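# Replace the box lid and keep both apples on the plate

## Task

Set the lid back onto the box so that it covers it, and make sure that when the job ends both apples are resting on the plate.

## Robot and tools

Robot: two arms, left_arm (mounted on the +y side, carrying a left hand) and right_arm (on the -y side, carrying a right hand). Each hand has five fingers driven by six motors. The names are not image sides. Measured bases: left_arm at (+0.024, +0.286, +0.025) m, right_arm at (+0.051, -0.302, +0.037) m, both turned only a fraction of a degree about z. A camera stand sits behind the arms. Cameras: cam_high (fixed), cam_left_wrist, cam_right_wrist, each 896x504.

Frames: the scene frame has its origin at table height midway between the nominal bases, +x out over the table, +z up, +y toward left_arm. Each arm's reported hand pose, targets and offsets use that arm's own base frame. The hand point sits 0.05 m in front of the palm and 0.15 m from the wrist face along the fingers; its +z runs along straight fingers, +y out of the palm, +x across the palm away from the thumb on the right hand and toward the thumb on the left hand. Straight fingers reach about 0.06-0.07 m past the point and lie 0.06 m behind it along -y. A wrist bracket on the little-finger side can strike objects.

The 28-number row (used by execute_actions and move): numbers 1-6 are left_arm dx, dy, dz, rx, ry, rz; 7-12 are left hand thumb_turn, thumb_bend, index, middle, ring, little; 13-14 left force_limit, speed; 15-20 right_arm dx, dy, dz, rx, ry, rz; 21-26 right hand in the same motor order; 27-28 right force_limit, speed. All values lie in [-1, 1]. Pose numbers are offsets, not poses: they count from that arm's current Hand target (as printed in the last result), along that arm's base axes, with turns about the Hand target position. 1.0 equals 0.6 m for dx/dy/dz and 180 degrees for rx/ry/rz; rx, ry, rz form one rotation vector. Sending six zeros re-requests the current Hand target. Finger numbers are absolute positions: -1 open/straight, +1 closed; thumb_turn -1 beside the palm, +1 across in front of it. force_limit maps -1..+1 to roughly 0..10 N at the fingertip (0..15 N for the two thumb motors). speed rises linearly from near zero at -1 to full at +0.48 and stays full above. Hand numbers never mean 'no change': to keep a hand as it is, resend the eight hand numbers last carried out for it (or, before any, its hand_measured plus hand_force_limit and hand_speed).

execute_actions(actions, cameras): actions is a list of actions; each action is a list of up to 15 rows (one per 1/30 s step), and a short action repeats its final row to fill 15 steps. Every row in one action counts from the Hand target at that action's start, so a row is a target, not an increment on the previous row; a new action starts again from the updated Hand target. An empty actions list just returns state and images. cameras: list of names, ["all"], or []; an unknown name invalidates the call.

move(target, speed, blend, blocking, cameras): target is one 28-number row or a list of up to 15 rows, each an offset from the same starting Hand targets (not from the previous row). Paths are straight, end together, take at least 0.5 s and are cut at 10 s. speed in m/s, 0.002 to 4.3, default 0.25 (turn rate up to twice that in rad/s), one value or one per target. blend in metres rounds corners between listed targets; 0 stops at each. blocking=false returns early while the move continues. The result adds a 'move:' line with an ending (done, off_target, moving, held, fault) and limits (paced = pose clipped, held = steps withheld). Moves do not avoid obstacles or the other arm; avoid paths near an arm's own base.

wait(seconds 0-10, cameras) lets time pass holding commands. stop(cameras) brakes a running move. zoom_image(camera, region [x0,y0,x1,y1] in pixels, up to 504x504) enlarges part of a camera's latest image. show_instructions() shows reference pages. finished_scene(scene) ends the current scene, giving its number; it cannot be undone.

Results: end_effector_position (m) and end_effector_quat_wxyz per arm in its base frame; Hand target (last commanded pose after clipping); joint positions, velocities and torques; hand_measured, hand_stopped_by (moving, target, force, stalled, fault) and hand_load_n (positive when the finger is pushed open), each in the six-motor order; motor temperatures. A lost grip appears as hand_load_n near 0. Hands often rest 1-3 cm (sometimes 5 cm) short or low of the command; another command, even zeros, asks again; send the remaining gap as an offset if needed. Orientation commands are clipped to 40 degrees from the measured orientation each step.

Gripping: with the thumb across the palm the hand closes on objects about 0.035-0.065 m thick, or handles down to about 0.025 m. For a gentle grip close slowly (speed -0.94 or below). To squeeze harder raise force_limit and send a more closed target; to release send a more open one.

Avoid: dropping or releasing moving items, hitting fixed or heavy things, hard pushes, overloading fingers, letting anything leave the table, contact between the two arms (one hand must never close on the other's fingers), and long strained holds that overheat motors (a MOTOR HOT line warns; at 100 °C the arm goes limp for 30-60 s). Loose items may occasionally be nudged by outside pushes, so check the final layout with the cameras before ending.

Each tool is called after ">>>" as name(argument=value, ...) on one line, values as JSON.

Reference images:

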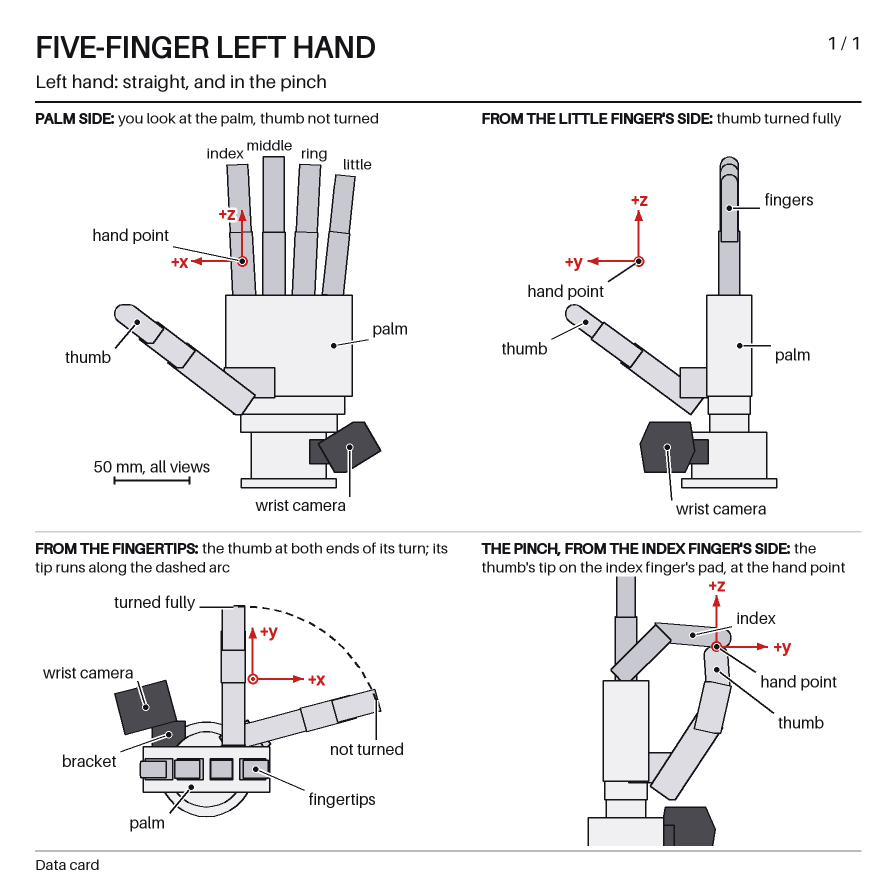

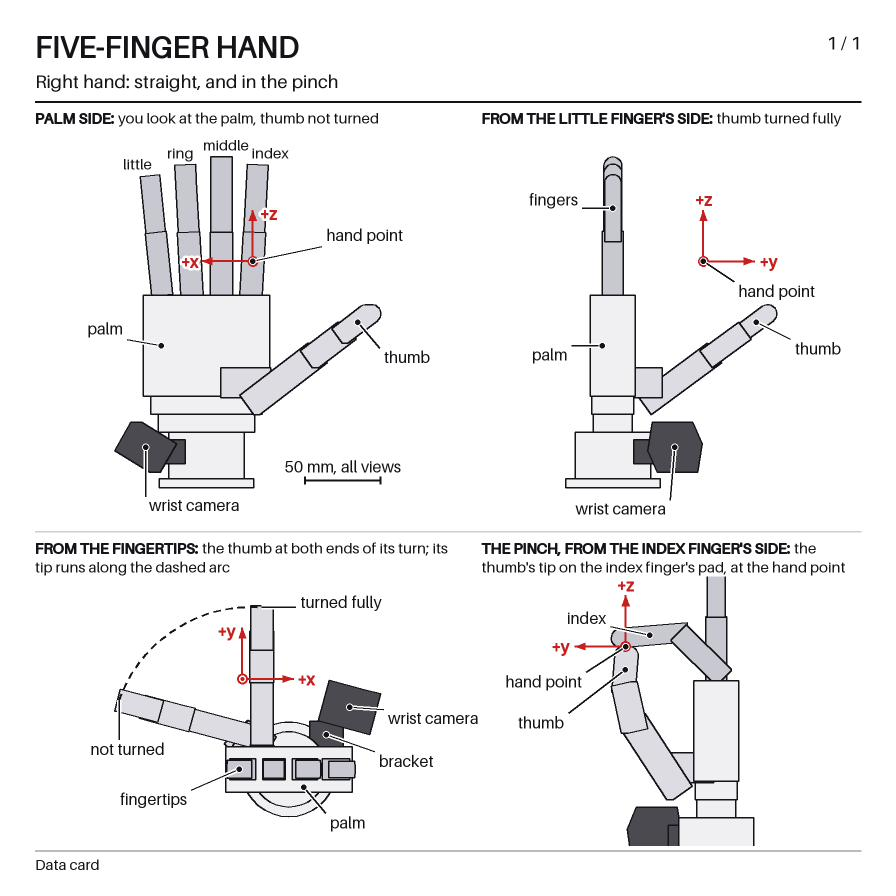

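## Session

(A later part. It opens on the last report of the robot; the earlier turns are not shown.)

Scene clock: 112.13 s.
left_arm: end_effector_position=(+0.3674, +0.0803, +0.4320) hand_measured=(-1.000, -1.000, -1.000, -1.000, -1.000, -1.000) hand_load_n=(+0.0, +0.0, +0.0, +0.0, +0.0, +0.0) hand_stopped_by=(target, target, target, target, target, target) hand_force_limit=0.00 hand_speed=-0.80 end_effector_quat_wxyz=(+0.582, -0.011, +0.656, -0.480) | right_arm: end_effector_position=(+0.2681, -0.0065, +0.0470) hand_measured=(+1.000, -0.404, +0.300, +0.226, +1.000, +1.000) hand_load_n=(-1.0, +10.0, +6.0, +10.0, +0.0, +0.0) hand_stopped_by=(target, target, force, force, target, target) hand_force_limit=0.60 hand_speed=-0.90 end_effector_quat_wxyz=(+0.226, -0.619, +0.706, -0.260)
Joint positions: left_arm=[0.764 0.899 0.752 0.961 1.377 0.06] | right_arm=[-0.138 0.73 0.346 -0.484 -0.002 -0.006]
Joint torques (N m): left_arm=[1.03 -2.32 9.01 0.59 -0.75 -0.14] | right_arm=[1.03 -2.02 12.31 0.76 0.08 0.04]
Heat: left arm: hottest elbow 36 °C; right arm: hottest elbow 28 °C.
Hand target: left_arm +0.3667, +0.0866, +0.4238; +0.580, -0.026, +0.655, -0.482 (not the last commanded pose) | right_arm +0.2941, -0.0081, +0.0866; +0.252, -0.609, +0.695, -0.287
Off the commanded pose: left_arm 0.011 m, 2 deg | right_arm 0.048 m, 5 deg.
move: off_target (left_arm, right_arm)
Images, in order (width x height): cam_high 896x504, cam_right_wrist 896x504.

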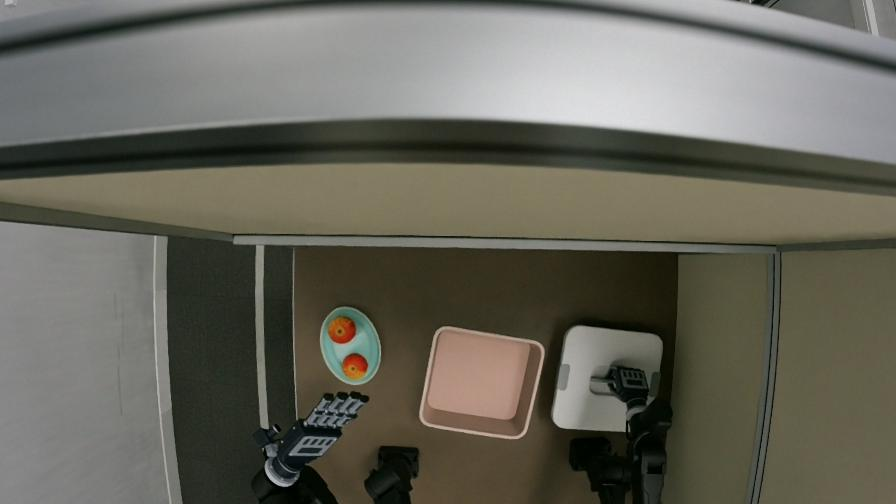

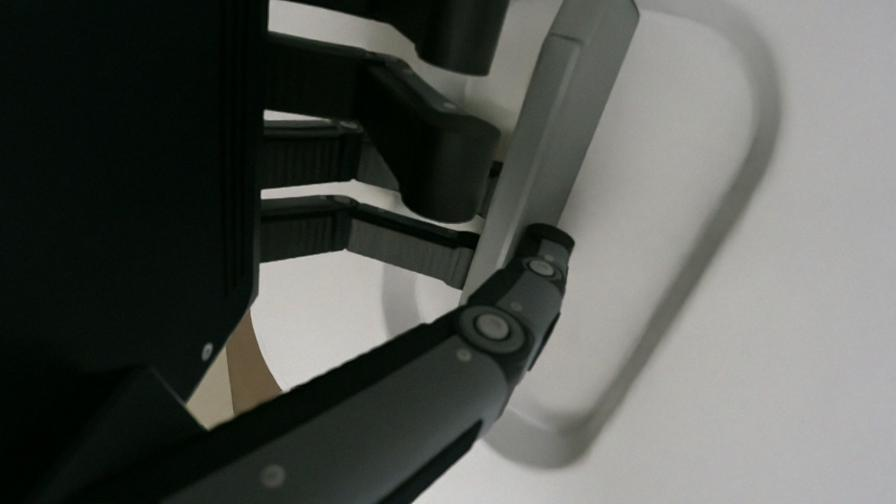

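>>> move(target=[0,0,0,0,0,0,-1,-1,-1,-1,-1,-1,0.0,-0.8,0.05,0,0.22,0,0,0,1,-0.4,0.5,0.5,1,1,0.6,-0.9], cameras=["cam_high","cam_right_wrist"], speed=0.08)

Scene clock: 115.80 s.
left_arm: end_effector_position=(+0.3674, +0.0803, +0.4320) hand_measured=(-1.000, -1.000, -1.000, -1.000, -1.000, -1.000) hand_load_n=(+0.0, +0.0, +0.0, +0.0, +0.0, +0.0) hand_stopped_by=(target, target, target, target, target, target) hand_force_limit=0.00 hand_speed=-0.80 end_effector_quat_wxyz=(+0.582, -0.011, +0.656, -0.480) | right_arm: end_effector_position=(+0.3057, -0.0091, +0.1823) hand_measured=(+1.000, -0.404, +0.300, +0.226, +1.000, +1.000) hand_load_n=(-0.5, +10.0, +6.0, +10.0, +0.0, +0.0) hand_stopped_by=(target, target, force, force, target, target) hand_force_limit=0.60 hand_speed=-0.90 end_effector_quat_wxyz=(+0.232, -0.618, +0.702, -0.268)
Joint positions: left_arm=[0.764 0.899 0.752 0.961 1.377 0.06] | right_arm=[-0.124 0.747 0.709 -0.809 0.007 -0.001]
Joint torques (N m): left_arm=[1.03 -2.37 9.01 0.59 -0.75 -0.14] | right_arm=[1.49 -1.38 13.01 0.91 0.15 0.09]
Heat: left arm: hottest elbow 35 °C; right arm: hottest elbow 29 °C.
Hand target: left_arm +0.3667, +0.0866, +0.4238; +0.580, -0.026, +0.655, -0.482 | right_arm +0.3241, -0.0080, +0.2187; +0.252, -0.609, +0.694, -0.287
Off the commanded pose: left_arm 0.010 m, 2 deg | right_arm 0.041 m, 3 deg.
move: off_target (right_arm)
Images, in order (width x height): cam_high 896x504, cam_right_wrist 896x504.

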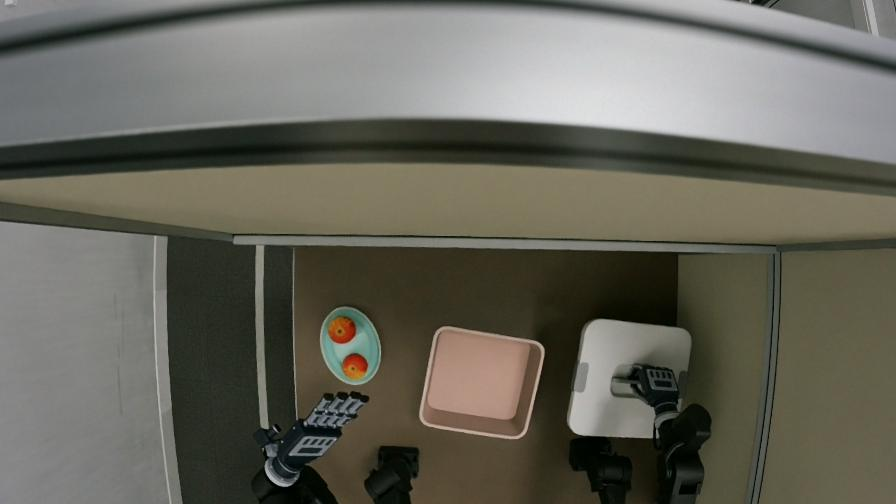

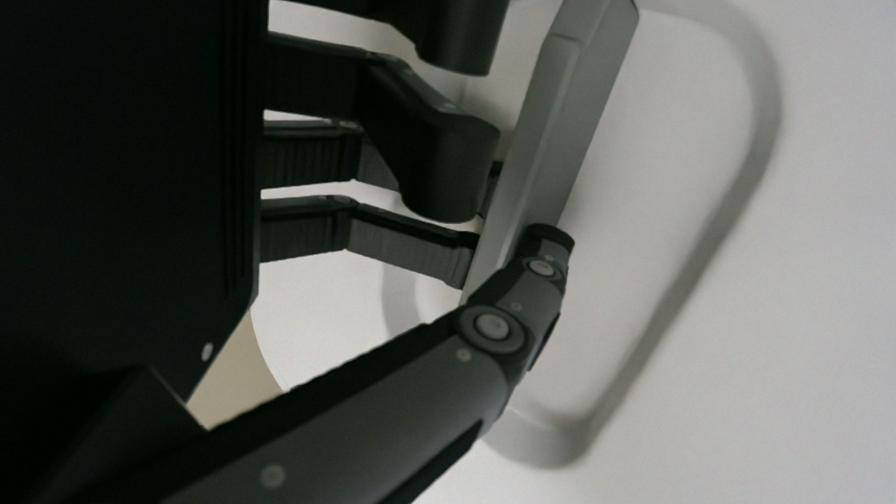

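>>> move(target=[0,0,0,0,0,0,-1,-1,-1,-1,-1,-1,0.0,-0.8,-0.04,0.313,0.03,0,0,0,1,-0.4,0.5,0.5,1,1,0.6,-0.9], cameras=["cam_high","cam_right_wrist"], speed=0.1)

Scene clock: 119.20 s.
left_arm: end_effector_position=(+0.3674, +0.0803, +0.4320) hand_measured=(-1.000, -1.000, -1.000, -1.000, -1.000, -1.000) hand_load_n=(+0.0, +0.0, +0.0, +0.0, -0.5, +0.0) hand_stopped_by=(target, target, target, target, target, target) hand_force_limit=0.00 hand_speed=-0.80 end_effector_quat_wxyz=(+0.582, -0.011, +0.656, -0.480) | right_arm: end_effector_position=(+0.2862, +0.1659, +0.2024) hand_measured=(+1.000, -0.404, +0.300, +0.226, +1.000, +1.000) hand_load_n=(-1.0, +10.0, +6.0, +9.5, +0.0, +0.0) hand_stopped_by=(target, target, force, force, target, target) hand_force_limit=0.60 hand_speed=-0.90 end_effector_quat_wxyz=(+0.223, -0.623, +0.693, -0.286)
Joint positions: left_arm=[0.764 0.899 0.752 0.961 1.377 0.06] | right_arm=[0.666 0.873 0.837 -0.987 0.528 0.622]
Joint torques (N m): left_arm=[1.08 -2.43 9.01 0.59 -0.75 -0.14] | right_arm=[1.55 -3.08 12.71 0.53 0.6 0.08]
Heat: left arm: hottest elbow 34 °C; right arm: hottest elbow 30 °C.
Hand target: left_arm +0.3667, +0.0866, +0.4238; +0.580, -0.026, +0.655, -0.482 | right_arm +0.3001, +0.1798, +0.2366; +0.252, -0.609, +0.694, -0.287
Off the commanded pose: left_arm 0.010 m, 2 deg | right_arm 0.040 m, 4 deg.
move: off_target (right_arm)
Images, in order (width x height): cam_high 896x504, cam_right_wrist 896x504.

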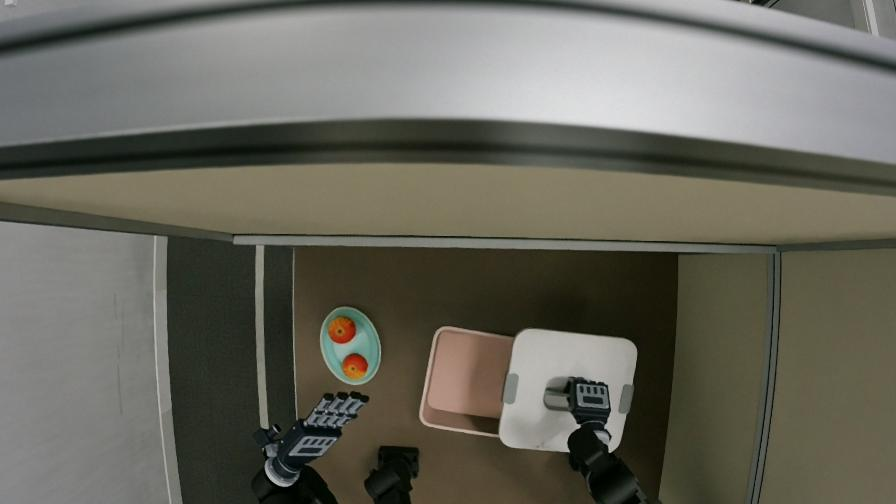

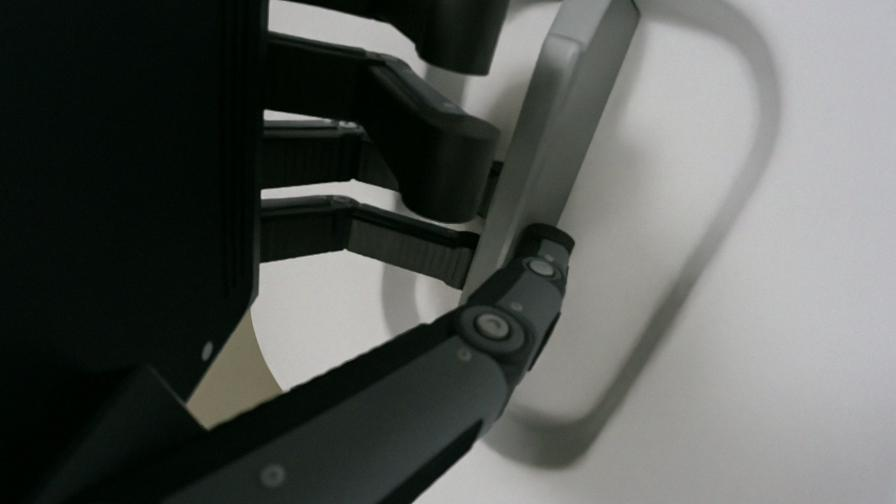

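>>> move(target=[0,0,0,0,0,0,-1,-1,-1,-1,-1,-1,0.0,-0.8,-0.03,0.312,0.0,0,0,0,1,-0.4,0.5,0.5,1,1,0.6,-0.9], cameras=["cam_high","cam_right_wrist","cam_left_wrist"], speed=0.1)

Scene clock: 122.10 s.
left_arm: end_effector_position=(+0.3674, +0.0803, +0.4320) hand_measured=(-1.000, -1.000, -1.000, -1.000, -1.000, -1.000) hand_load_n=(+0.0, +0.0, +0.0, +0.0, +0.0, +0.0) hand_stopped_by=(target, target, target, target, target, target) hand_force_limit=0.00 hand_speed=-0.80 end_effector_quat_wxyz=(+0.582, -0.011, +0.656, -0.480) | right_arm: end_effector_position=(+0.2733, +0.3475, +0.2085) hand_measured=(+1.000, -0.404, +0.300, +0.226, +1.000, +1.000) hand_load_n=(-0.5, +10.0, +6.0, +9.5, +0.0, +0.0) hand_stopped_by=(target, target, force, force, target, target) hand_force_limit=0.60 hand_speed=-0.90 end_effector_quat_wxyz=(+0.227, -0.622, +0.689, -0.295)
Joint positions: left_arm=[0.764 0.899 0.752 0.961 1.377 0.06] | right_arm=[1.08 1.295 1.163 -1.155 0.718 1.076]
Joint torques (N m): left_arm=[1.03 -2.43 9.01 0.59 -0.74 -0.14] | right_arm=[1.32 -10.05 12.1 0.1 0.79 0.09]
Heat: left arm: hottest elbow 33 °C; right arm: hottest elbow 31 °C.
Hand target: left_arm +0.3667, +0.0866, +0.4238; +0.580, -0.026, +0.655, -0.482 | right_arm +0.2822, +0.3669, +0.2366; +0.252, -0.609, +0.694, -0.288
Off the commanded pose: left_arm 0.010 m, 2 deg | right_arm 0.035 m, 3 deg.
move: off_target (right_arm)

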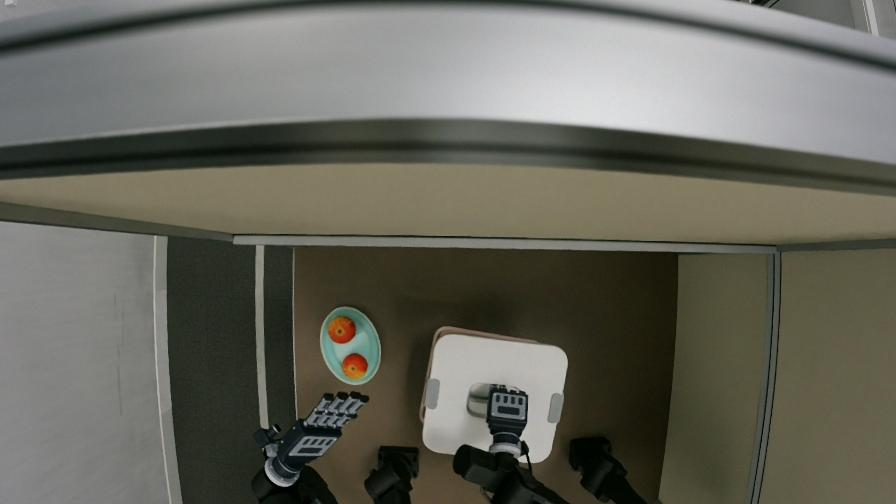

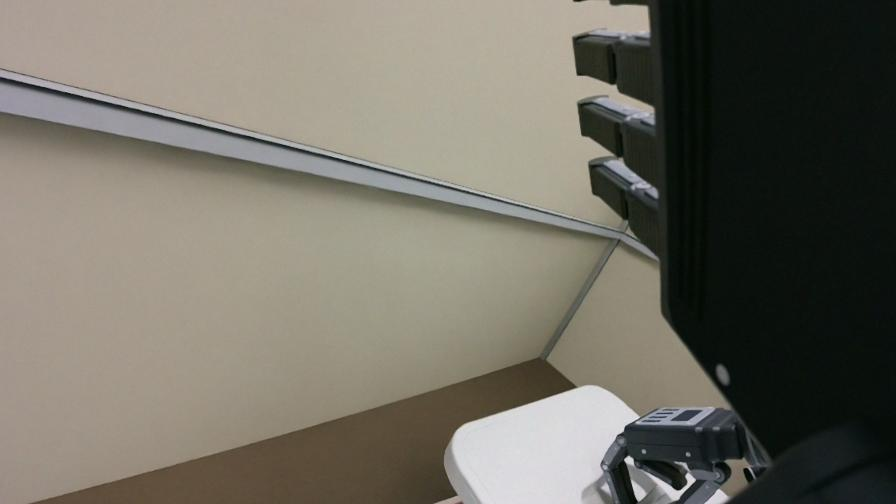

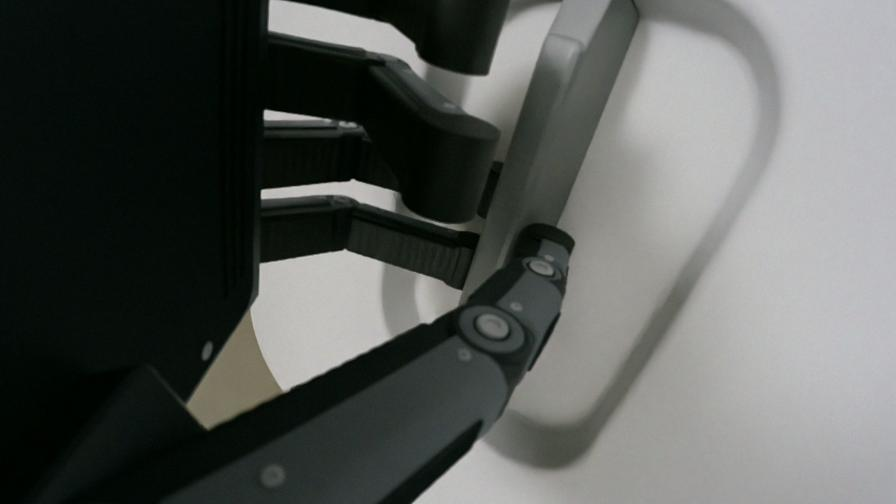

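>>> zoom_image(camera="cam_high", region=[400, 310, 600, 480])

Scaled by 2.520.

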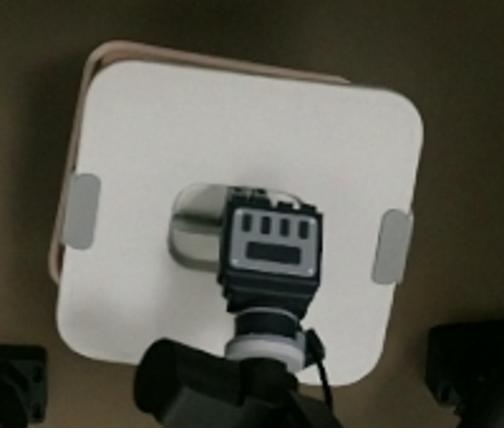

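>>> move(target=[0,0,0,0,0,0,-1,-1,-1,-1,-1,-1,0.0,-0.8,-0.015,0.025,-0.14,0,0,-0.014,1,-0.4,0.5,0.5,1,1,0.6,-0.9], cameras=["cam_high","cam_right_wrist","cam_left_wrist"], speed=0.08)

>>> zoom_image(camera="cam_high", region=[400, 310, 600, 480])

Scene clock: 124.90 s.
left_arm: end_effector_position=(+0.3674, +0.0803, +0.4320) hand_measured=(-1.000, -1.000, -1.000, -1.000, -1.000, -1.000) hand_load_n=(+0.0, +0.0, +0.0, +0.0, +0.0, +0.0) hand_stopped_by=(target, target, target, target, target, target) hand_force_limit=0.00 hand_speed=-0.80 end_effector_quat_wxyz=(+0.582, -0.011, +0.656, -0.480) | right_arm: end_effector_position=(+0.2735, +0.3765, +0.1543) hand_measured=(+1.000, -0.404, +0.300, +0.226, +1.000, +1.000) hand_load_n=(-0.5, +10.5, +6.0, +9.5, +0.0, +0.0) hand_stopped_by=(target, target, force, force, target, target) hand_force_limit=0.60 hand_speed=-0.90 end_effector_quat_wxyz=(+0.238, -0.598, +0.707, -0.294)
Joint positions: left_arm=[0.764 0.899 0.752 0.961 1.377 0.06] | right_arm=[1.12 1.39 1.103 -1.034 0.743 1.189]
Joint torques (N m): left_arm=[1.03 -2.43 9.01 0.61 -0.75 -0.13] | right_arm=[1.67 -11.58 6.83 1.03 0.8 0.09]
Heat: left arm: hottest elbow 33 °C; right arm: hottest elbow 31 °C.
Hand target: left_arm +0.3667, +0.0866, +0.4238; +0.580, -0.026, +0.655, -0.482 | right_arm +0.2731, +0.3820, +0.1526; +0.246, -0.594, +0.708, -0.293
Off the commanded pose: left_arm 0.010 m, 2 deg | right_arm 0.006 m, 1 deg.
move: done

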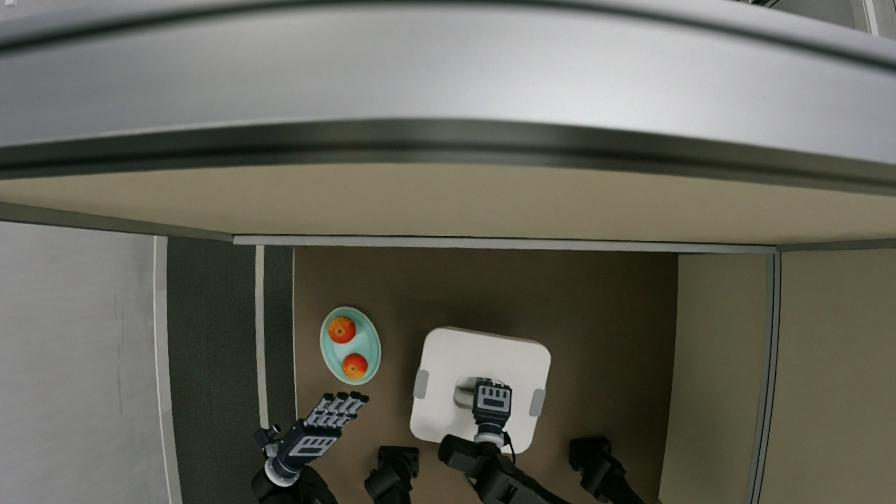

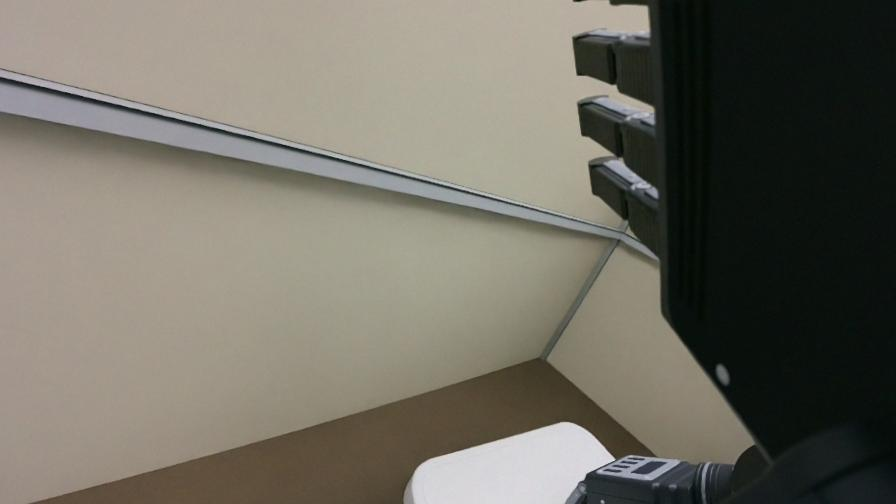

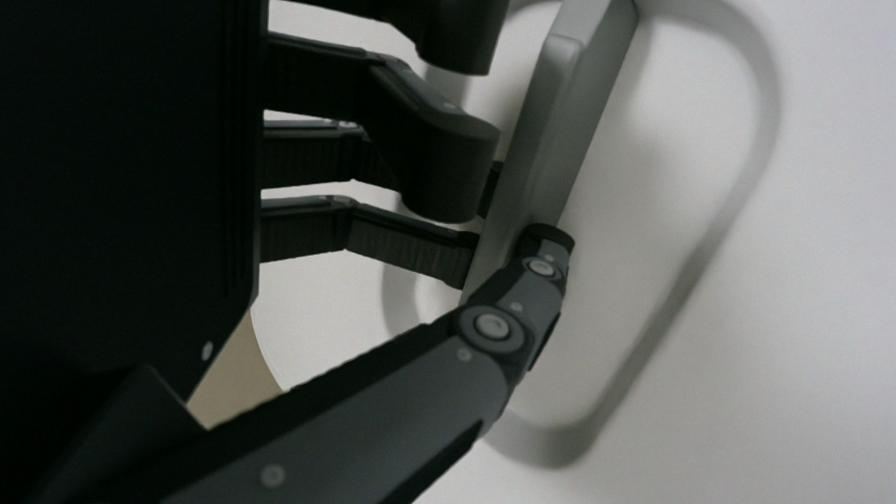

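Scaled by 2.520.

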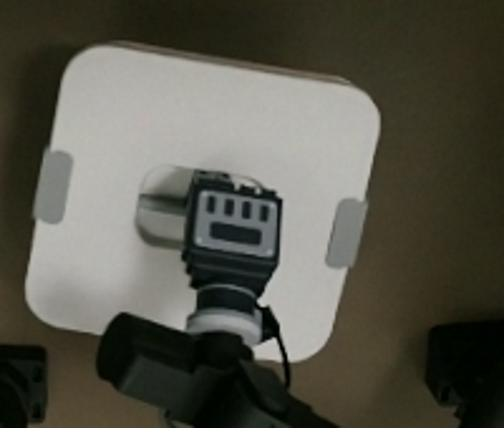

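>>> move(target=[0,0,0,0,0,0,-1,-1,-1,-1,-1,-1,0.0,-0.8,-0.009,-0.032,-0.054,0,0,0,1,-0.4,0.5,0.5,1,1,0.6,-0.9], cameras=["cam_high"], speed=0.06)

>>> zoom_image(camera="cam_high", region=[400, 310, 600, 480])

Scene clock: 126.67 s.
left_arm: end_effector_position=(+0.3674, +0.0803, +0.4320) hand_measured=(-1.000, -1.000, -1.000, -1.000, -1.000, -1.000) hand_load_n=(+0.0, +0.5, +0.0, +0.0, +0.0, +0.0) hand_stopped_by=(target, target, target, target, target, target) hand_force_limit=0.00 hand_speed=-0.80 end_effector_quat_wxyz=(+0.582, -0.011, +0.656, -0.480) | right_arm: end_effector_position=(+0.2659, +0.3606, +0.1135) hand_measured=(+1.000, -0.404, +0.300, +0.226, +1.000, +1.000) hand_load_n=(-1.0, +10.0, +6.0, +9.5, +0.5, +0.0) hand_stopped_by=(target, target, force, force, target, target) hand_force_limit=0.60 hand_speed=-0.90 end_effector_quat_wxyz=(+0.233, -0.600, +0.706, -0.297)
Joint positions: left_arm=[0.764 0.899 0.752 0.961 1.377 0.06] | right_arm=[1.12 1.39 0.992 -0.936 0.744 1.189]
Joint torques (N m): left_arm=[1.03 -2.37 9.01 0.61 -0.75 -0.14] | right_arm=[0.56 -12.98 6.52 0.85 0.76 -0.03]
Heat: left arm: hottest elbow 33 °C; right arm: hottest elbow 31 °C.
Hand target: left_arm +0.3667, +0.0866, +0.4238; +0.580, -0.026, +0.655, -0.482 | right_arm +0.2677, +0.3627, +0.1202; +0.246, -0.594, +0.708, -0.293
Off the commanded pose: left_arm 0.010 m, 2 deg | right_arm 0.007 m, 2 deg.
move: done
Images, in order (width x height): cam_high 896x504.

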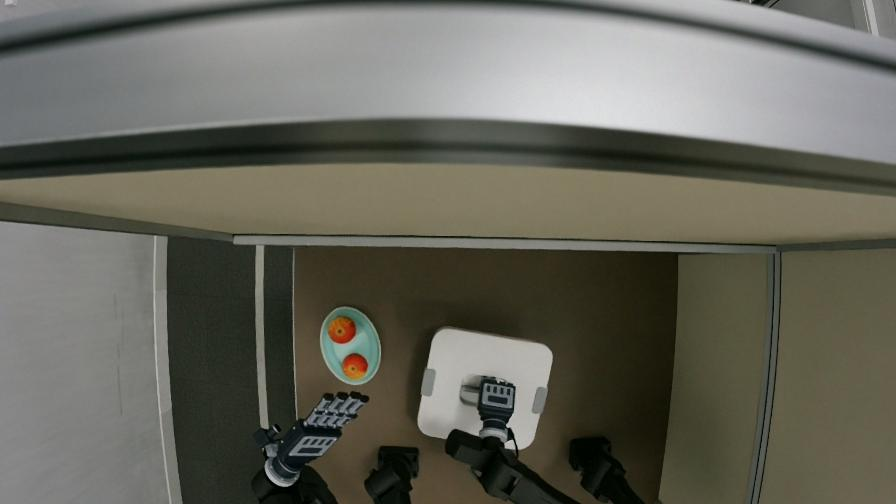

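Scaled by 2.520.

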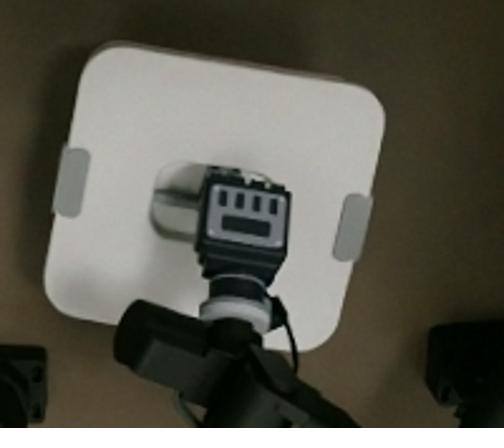

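>>> move(target=[0,0,0,0,0,0,-1,-1,-1,-1,-1,-1,0.0,-0.8,0.008,0.003,-0.045,0,0,0,1,-0.4,0.5,0.5,1,1,0.6,-0.9], cameras=["cam_high","cam_right_wrist"], speed=0.04)

>>> zoom_image(camera="cam_high", region=[400, 310, 600, 480])

Scene clock: 128.33 s.
left_arm: end_effector_position=(+0.3674, +0.0803, +0.4320) hand_measured=(-1.000, -1.000, -1.000, -1.000, -1.000, -1.000) hand_load_n=(+0.0, +0.0, +0.0, +0.0, +0.0, -0.5) hand_stopped_by=(target, target, target, target, target, target) hand_force_limit=0.00 hand_speed=-0.80 end_effector_quat_wxyz=(+0.582, -0.011, +0.656, -0.480) | right_arm: end_effector_position=(+0.2682, +0.3650, +0.0966) hand_measured=(+1.000, -0.404, +0.300, +0.226, +1.000, +1.000) hand_load_n=(-1.0, +10.0, +6.0, +10.0, +0.0, +0.0) hand_stopped_by=(target, target, force, force, target, target) hand_force_limit=0.60 hand_speed=-0.90 end_effector_quat_wxyz=(+0.245, -0.596, +0.707, -0.291)
Joint positions: left_arm=[0.764 0.899 0.752 0.961 1.377 0.06] | right_arm=[1.12 1.406 0.953 -0.851 0.744 1.186]
Joint torques (N m): left_arm=[1.08 -2.43 9.02 0.59 -0.75 -0.13] | right_arm=[-0.03 -10.75 6.38 1.07 0.63 -0.08]
Heat: left arm: hottest elbow 33 °C; right arm: hottest elbow 30 °C.
Hand target: left_arm +0.3667, +0.0866, +0.4238; +0.580, -0.026, +0.655, -0.482 | right_arm +0.2725, +0.3645, +0.0932; +0.246, -0.594, +0.708, -0.293
Off the commanded pose: left_arm 0.010 m, 2 deg | right_arm 0.006 m, 0 deg.
move: done
Images, in order (width x height): cam_high 896x504, cam_right_wrist 896x504.

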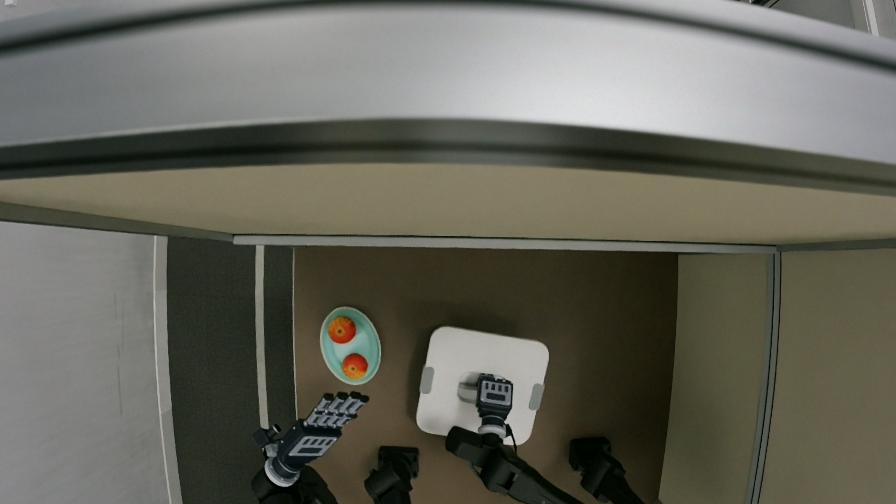

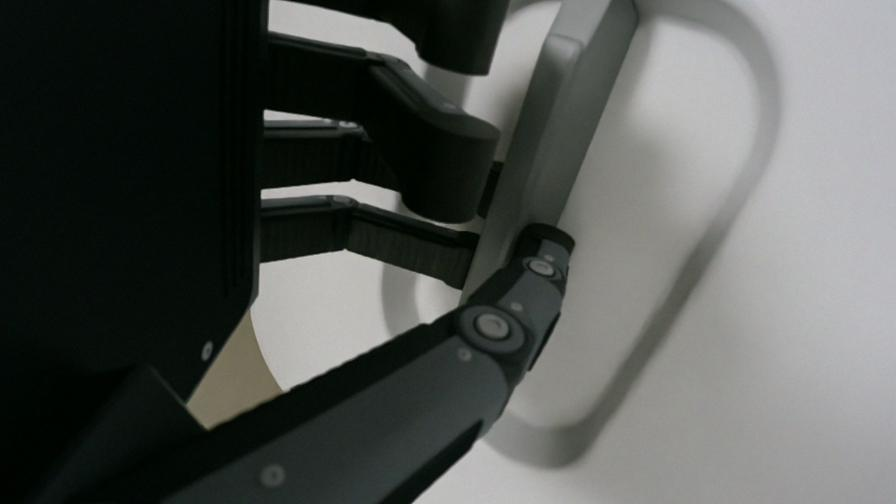

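Scaled by 2.520.

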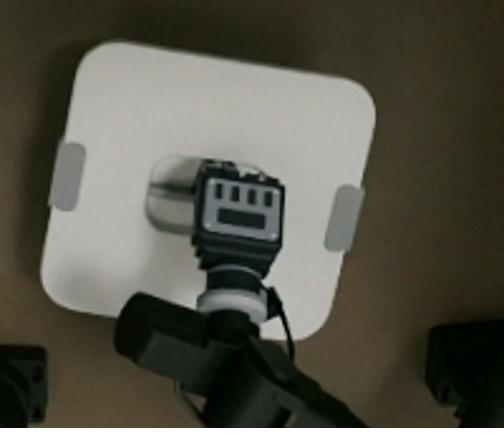

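>>> move(target=[0,0,0,0,0,0,-1,-1,-1,-1,-1,-1,0.0,-0.8,0.0033,-0.004,-0.04,0,0,0,1,-0.4,0.5,0.5,1,1,0.6,-0.9], cameras=["cam_high"], speed=0.03)

>>> zoom_image(camera="cam_high", region=[400, 310, 600, 480])

Scene clock: 129.93 s.
left_arm: end_effector_position=(+0.3674, +0.0803, +0.4320) hand_measured=(-1.000, -1.000, -1.000, -1.000, -1.000, -1.000) hand_load_n=(+0.0, +0.0, +0.0, +0.0, +0.0, +0.0) hand_stopped_by=(target, target, target, target, target, target) hand_force_limit=0.00 hand_speed=-0.80 end_effector_quat_wxyz=(+0.582, -0.011, +0.656, -0.480) | right_arm: end_effector_position=(+0.2703, +0.3638, +0.0745) hand_measured=(+1.000, -0.404, +0.300, +0.226, +1.000, +1.000) hand_load_n=(-1.0, +9.0, +7.0, +9.5, +0.0, +0.0) hand_stopped_by=(target, target, force, force, target, target) hand_force_limit=0.60 hand_speed=-0.90 end_effector_quat_wxyz=(+0.247, -0.596, +0.707, -0.291)
Joint positions: left_arm=[0.764 0.899 0.752 0.961 1.377 0.06] | right_arm=[1.114 1.432 0.914 -0.774 0.742 1.175]
Joint torques (N m): left_arm=[1.03 -2.37 9.01 0.59 -0.75 -0.14] | right_arm=[0.09 -10.58 6.15 1.1 0.61 -0.1]
Heat: left arm: hottest elbow 32 °C; right arm: hottest elbow 30 °C.
Hand target: left_arm +0.3667, +0.0866, +0.4238; +0.580, -0.026, +0.655, -0.482 | right_arm +0.2745, +0.3621, +0.0690; +0.246, -0.594, +0.708, -0.293
Off the commanded pose: left_arm 0.010 m, 2 deg | right_arm 0.007 m, 0 deg.
move: done
Images, in order (width x height): cam_high 896x504.

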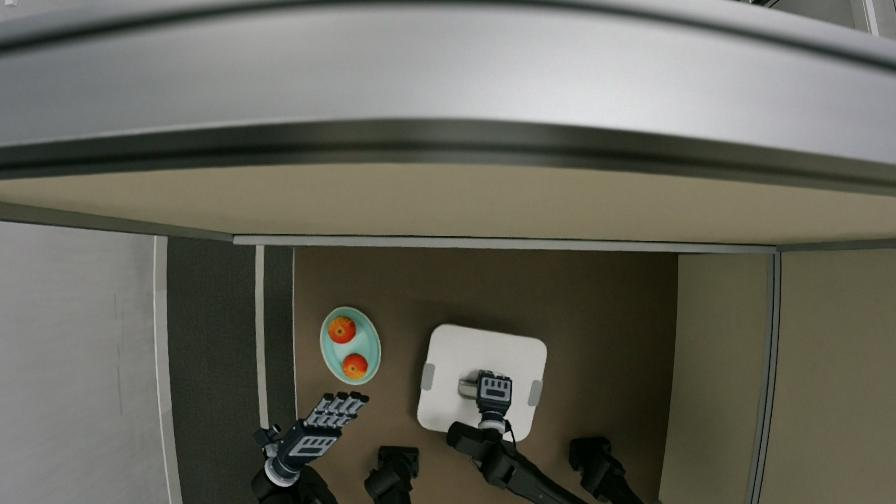

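Scaled by 2.520.

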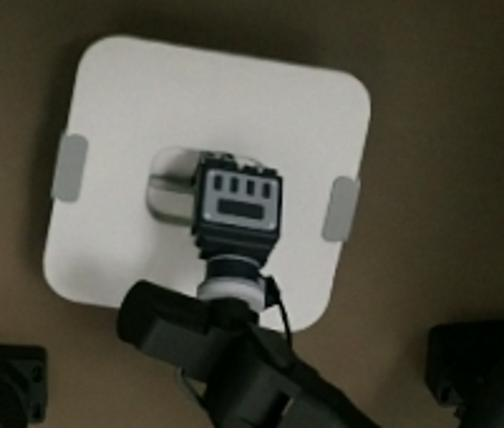

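>>> move(target=[0,0,0,0,0,0,-1,-1,-1,-1,-1,-1,0.0,-0.8,0.002,0,-0.03,0,0,0,1,-0.4,0.5,0.5,1,1,0.6,-0.9], cameras=["cam_high"], speed=0.03)

>>> zoom_image(camera="cam_high", region=[400, 310, 600, 480])

Scene clock: 131.27 s.
left_arm: end_effector_position=(+0.3674, +0.0803, +0.4320) hand_measured=(-1.000, -1.000, -1.000, -1.000, -1.000, -1.000) hand_load_n=(+0.0, +0.0, +0.0, -0.5, +0.0, +0.0) hand_stopped_by=(target, target, target, target, target, target) hand_force_limit=0.00 hand_speed=-0.80 end_effector_quat_wxyz=(+0.582, -0.011, +0.656, -0.480) | right_arm: end_effector_position=(+0.2734, +0.3670, +0.0734) hand_measured=(+1.000, -0.404, +0.300, +0.226, +1.000, +1.000) hand_load_n=(-0.5, +9.5, +7.0, +6.0, +0.0, +0.0) hand_stopped_by=(target, target, force, force, target, target) hand_force_limit=0.60 hand_speed=-0.90 end_effector_quat_wxyz=(+0.258, -0.595, +0.703, -0.290)
Joint positions: left_arm=[0.764 0.899 0.752 0.961 1.377 0.06] | right_arm=[1.113 1.433 0.903 -0.733 0.749 1.158]
Joint torques (N m): left_arm=[1.08 -2.37 9.02 0.58 -0.75 -0.13] | right_arm=[-0.09 -8.23 4.96 1.66 0.31 0.05]
Heat: left arm: hottest elbow 32 °C; right arm: hottest elbow 30 °C.
Hand target: left_arm +0.3667, +0.0866, +0.4238; +0.580, -0.026, +0.655, -0.482 | right_arm +0.2757, +0.3622, +0.0512; +0.246, -0.594, +0.708, -0.293
Off the commanded pose: left_arm 0.010 m, 2 deg | right_arm 0.023 m, 2 deg.
move: off_target (right_arm)
Images, in order (width x height): cam_high 896x504.

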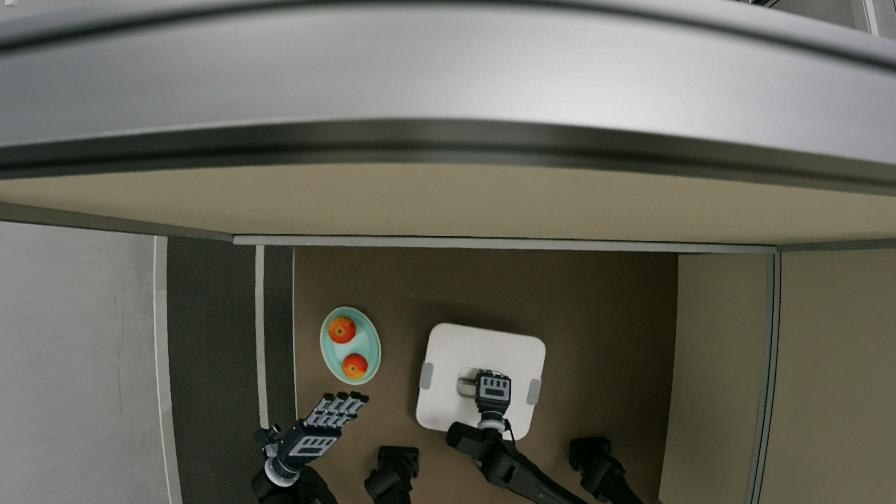

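Scaled by 2.520.

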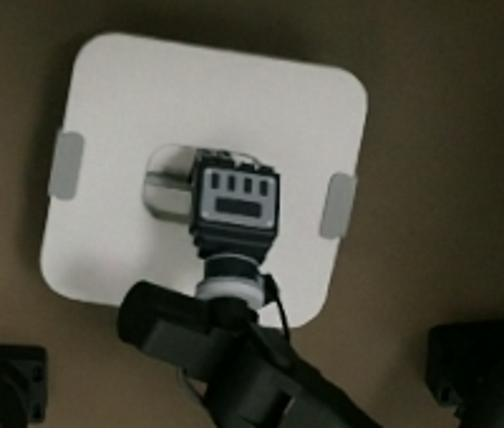

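>>> execute_actions(actions=[], cameras=["cam_left_wrist","cam_right_wrist"])

Scene clock: 131.63 s.
left_arm: end_effector_position=(+0.3674, +0.0803, +0.4320) hand_measured=(-1.000, -1.000, -1.000, -1.000, -1.000, -1.000) hand_load_n=(+0.0, +0.0, +0.0, +0.0, +0.0, +0.0) hand_stopped_by=(target, target, target, target, target, target) hand_force_limit=0.00 hand_speed=-0.80 end_effector_quat_wxyz=(+0.582, -0.011, +0.656, -0.480) | right_arm: end_effector_position=(+0.2735, +0.3671, +0.0734) hand_measured=(+1.000, -0.404, +0.300, +0.226, +1.000, +1.000) hand_load_n=(-0.5, +9.5, +6.5, +6.0, +0.0, +0.0) hand_stopped_by=(target, target, force, force, target, target) hand_force_limit=0.60 hand_speed=-0.90 end_effector_quat_wxyz=(+0.258, -0.595, +0.703, -0.290)
Joint positions: left_arm=[0.764 0.899 0.752 0.961 1.377 0.06] | right_arm=[1.113 1.433 0.903 -0.733 0.749 1.157]
Joint velocities: within noise
Joint torques (N m): left_arm=[1.03 -2.37 9.02 0.59 -0.75 -0.13] | right_arm=[-0.21 -8.53 5 1.52 0.31 0.05]
Motor temperatures (°C): left_arm=[22 22 32 22 21 23] | right_arm=[24 23 30 22 20 22]
Heat: left arm: hottest elbow 32 °C; right arm: hottest elbow 30 °C.
Hand target: left_arm +0.3667, +0.0866, +0.4238; +0.580, -0.026, +0.655, -0.482 | right_arm +0.2757, +0.3622, +0.0512; +0.246, -0.594, +0.708, -0.293
Off the commanded pose: left_arm 0.010 m, 2 deg | right_arm 0.023 m, 2 deg.
Images, in order (width x height): cam_left_wrist 896x504, cam_right_wrist 896x504.

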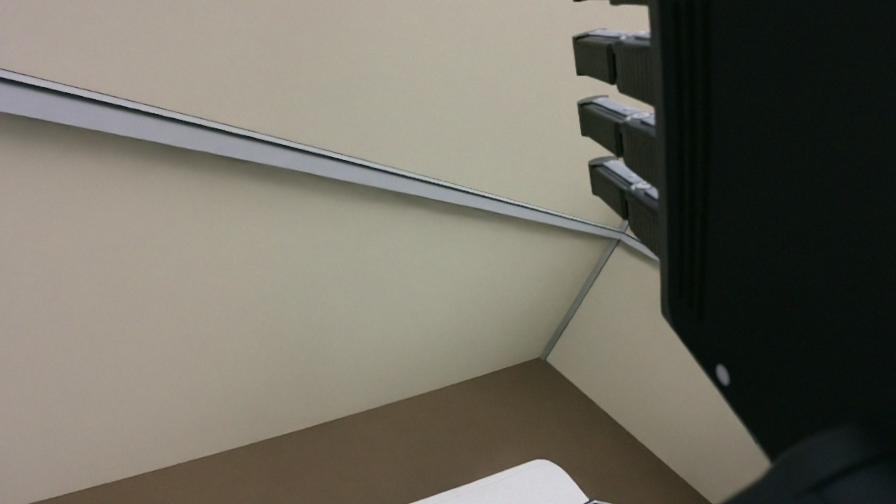

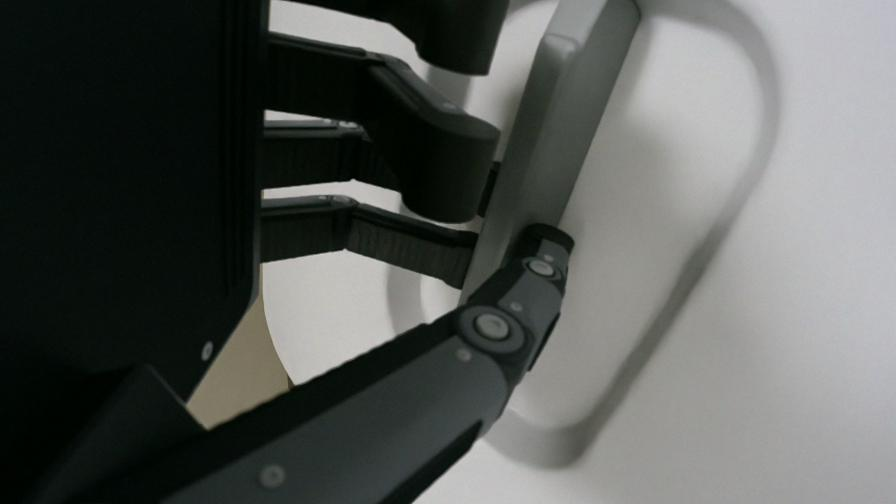

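>>> move(target=[0,0,0,0,0,0,-1,-1,-1,-1,-1,-1,0.0,-0.8,0,0,0.03,0,0,0,1,-0.4,0.5,0.5,1,1,0.6,-0.9], cameras=["cam_high"], speed=0.04)

Scene clock: 133.37 s.
left_arm: end_effector_position=(+0.3674, +0.0803, +0.4320) hand_measured=(-1.000, -1.000, -1.000, -1.000, -1.000, -1.000) hand_load_n=(+0.0, +0.0, +0.0, +0.0, +0.0, +0.0) hand_stopped_by=(target, target, target, target, target, target) hand_force_limit=0.00 hand_speed=-0.80 end_effector_quat_wxyz=(+0.582, -0.011, +0.656, -0.480) | right_arm: end_effector_position=(+0.2731, +0.3664, +0.0733) hand_measured=(+1.000, -0.404, +0.300, +0.226, +1.000, +1.000) hand_load_n=(+0.0, +9.0, +7.0, +7.0, +0.0, +0.0) hand_stopped_by=(target, target, force, force, target, target) hand_force_limit=0.60 hand_speed=-0.90 end_effector_quat_wxyz=(+0.257, -0.595, +0.704, -0.291)
Joint positions: left_arm=[0.764 0.899 0.752 0.961 1.377 0.06] | right_arm=[1.113 1.432 0.903 -0.736 0.749 1.159]
Joint torques (N m): left_arm=[1.03 -2.43 9.01 0.61 -0.75 -0.14] | right_arm=[-0.09 -10.7 6.8 -0.17 0.3 0]
Heat: left arm: hottest elbow 32 °C; right arm: hottest elbow 30 °C.
Hand target: left_arm +0.3667, +0.0866, +0.4238; +0.580, -0.026, +0.655, -0.482 | right_arm +0.2757, +0.3622, +0.0692; +0.246, -0.594, +0.708, -0.293
Off the commanded pose: left_arm 0.010 m, 2 deg | right_arm 0.006 m, 1 deg.
move: done
Images, in order (width x height): cam_high 896x504.

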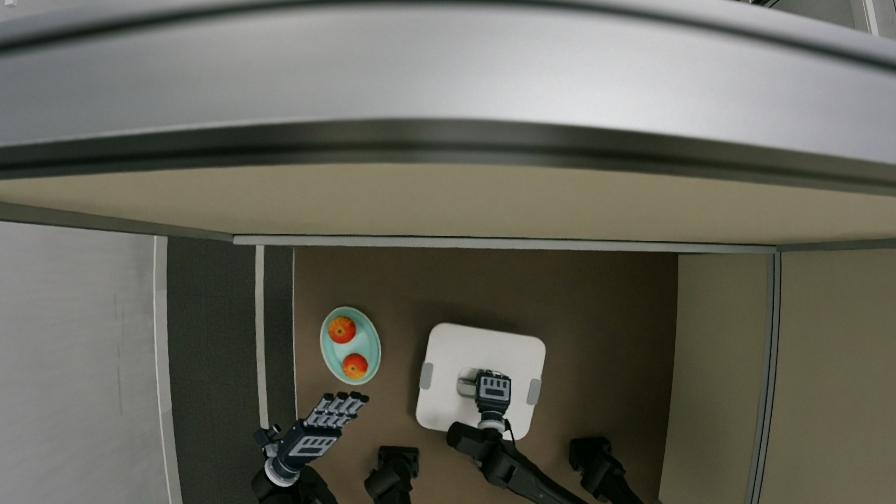

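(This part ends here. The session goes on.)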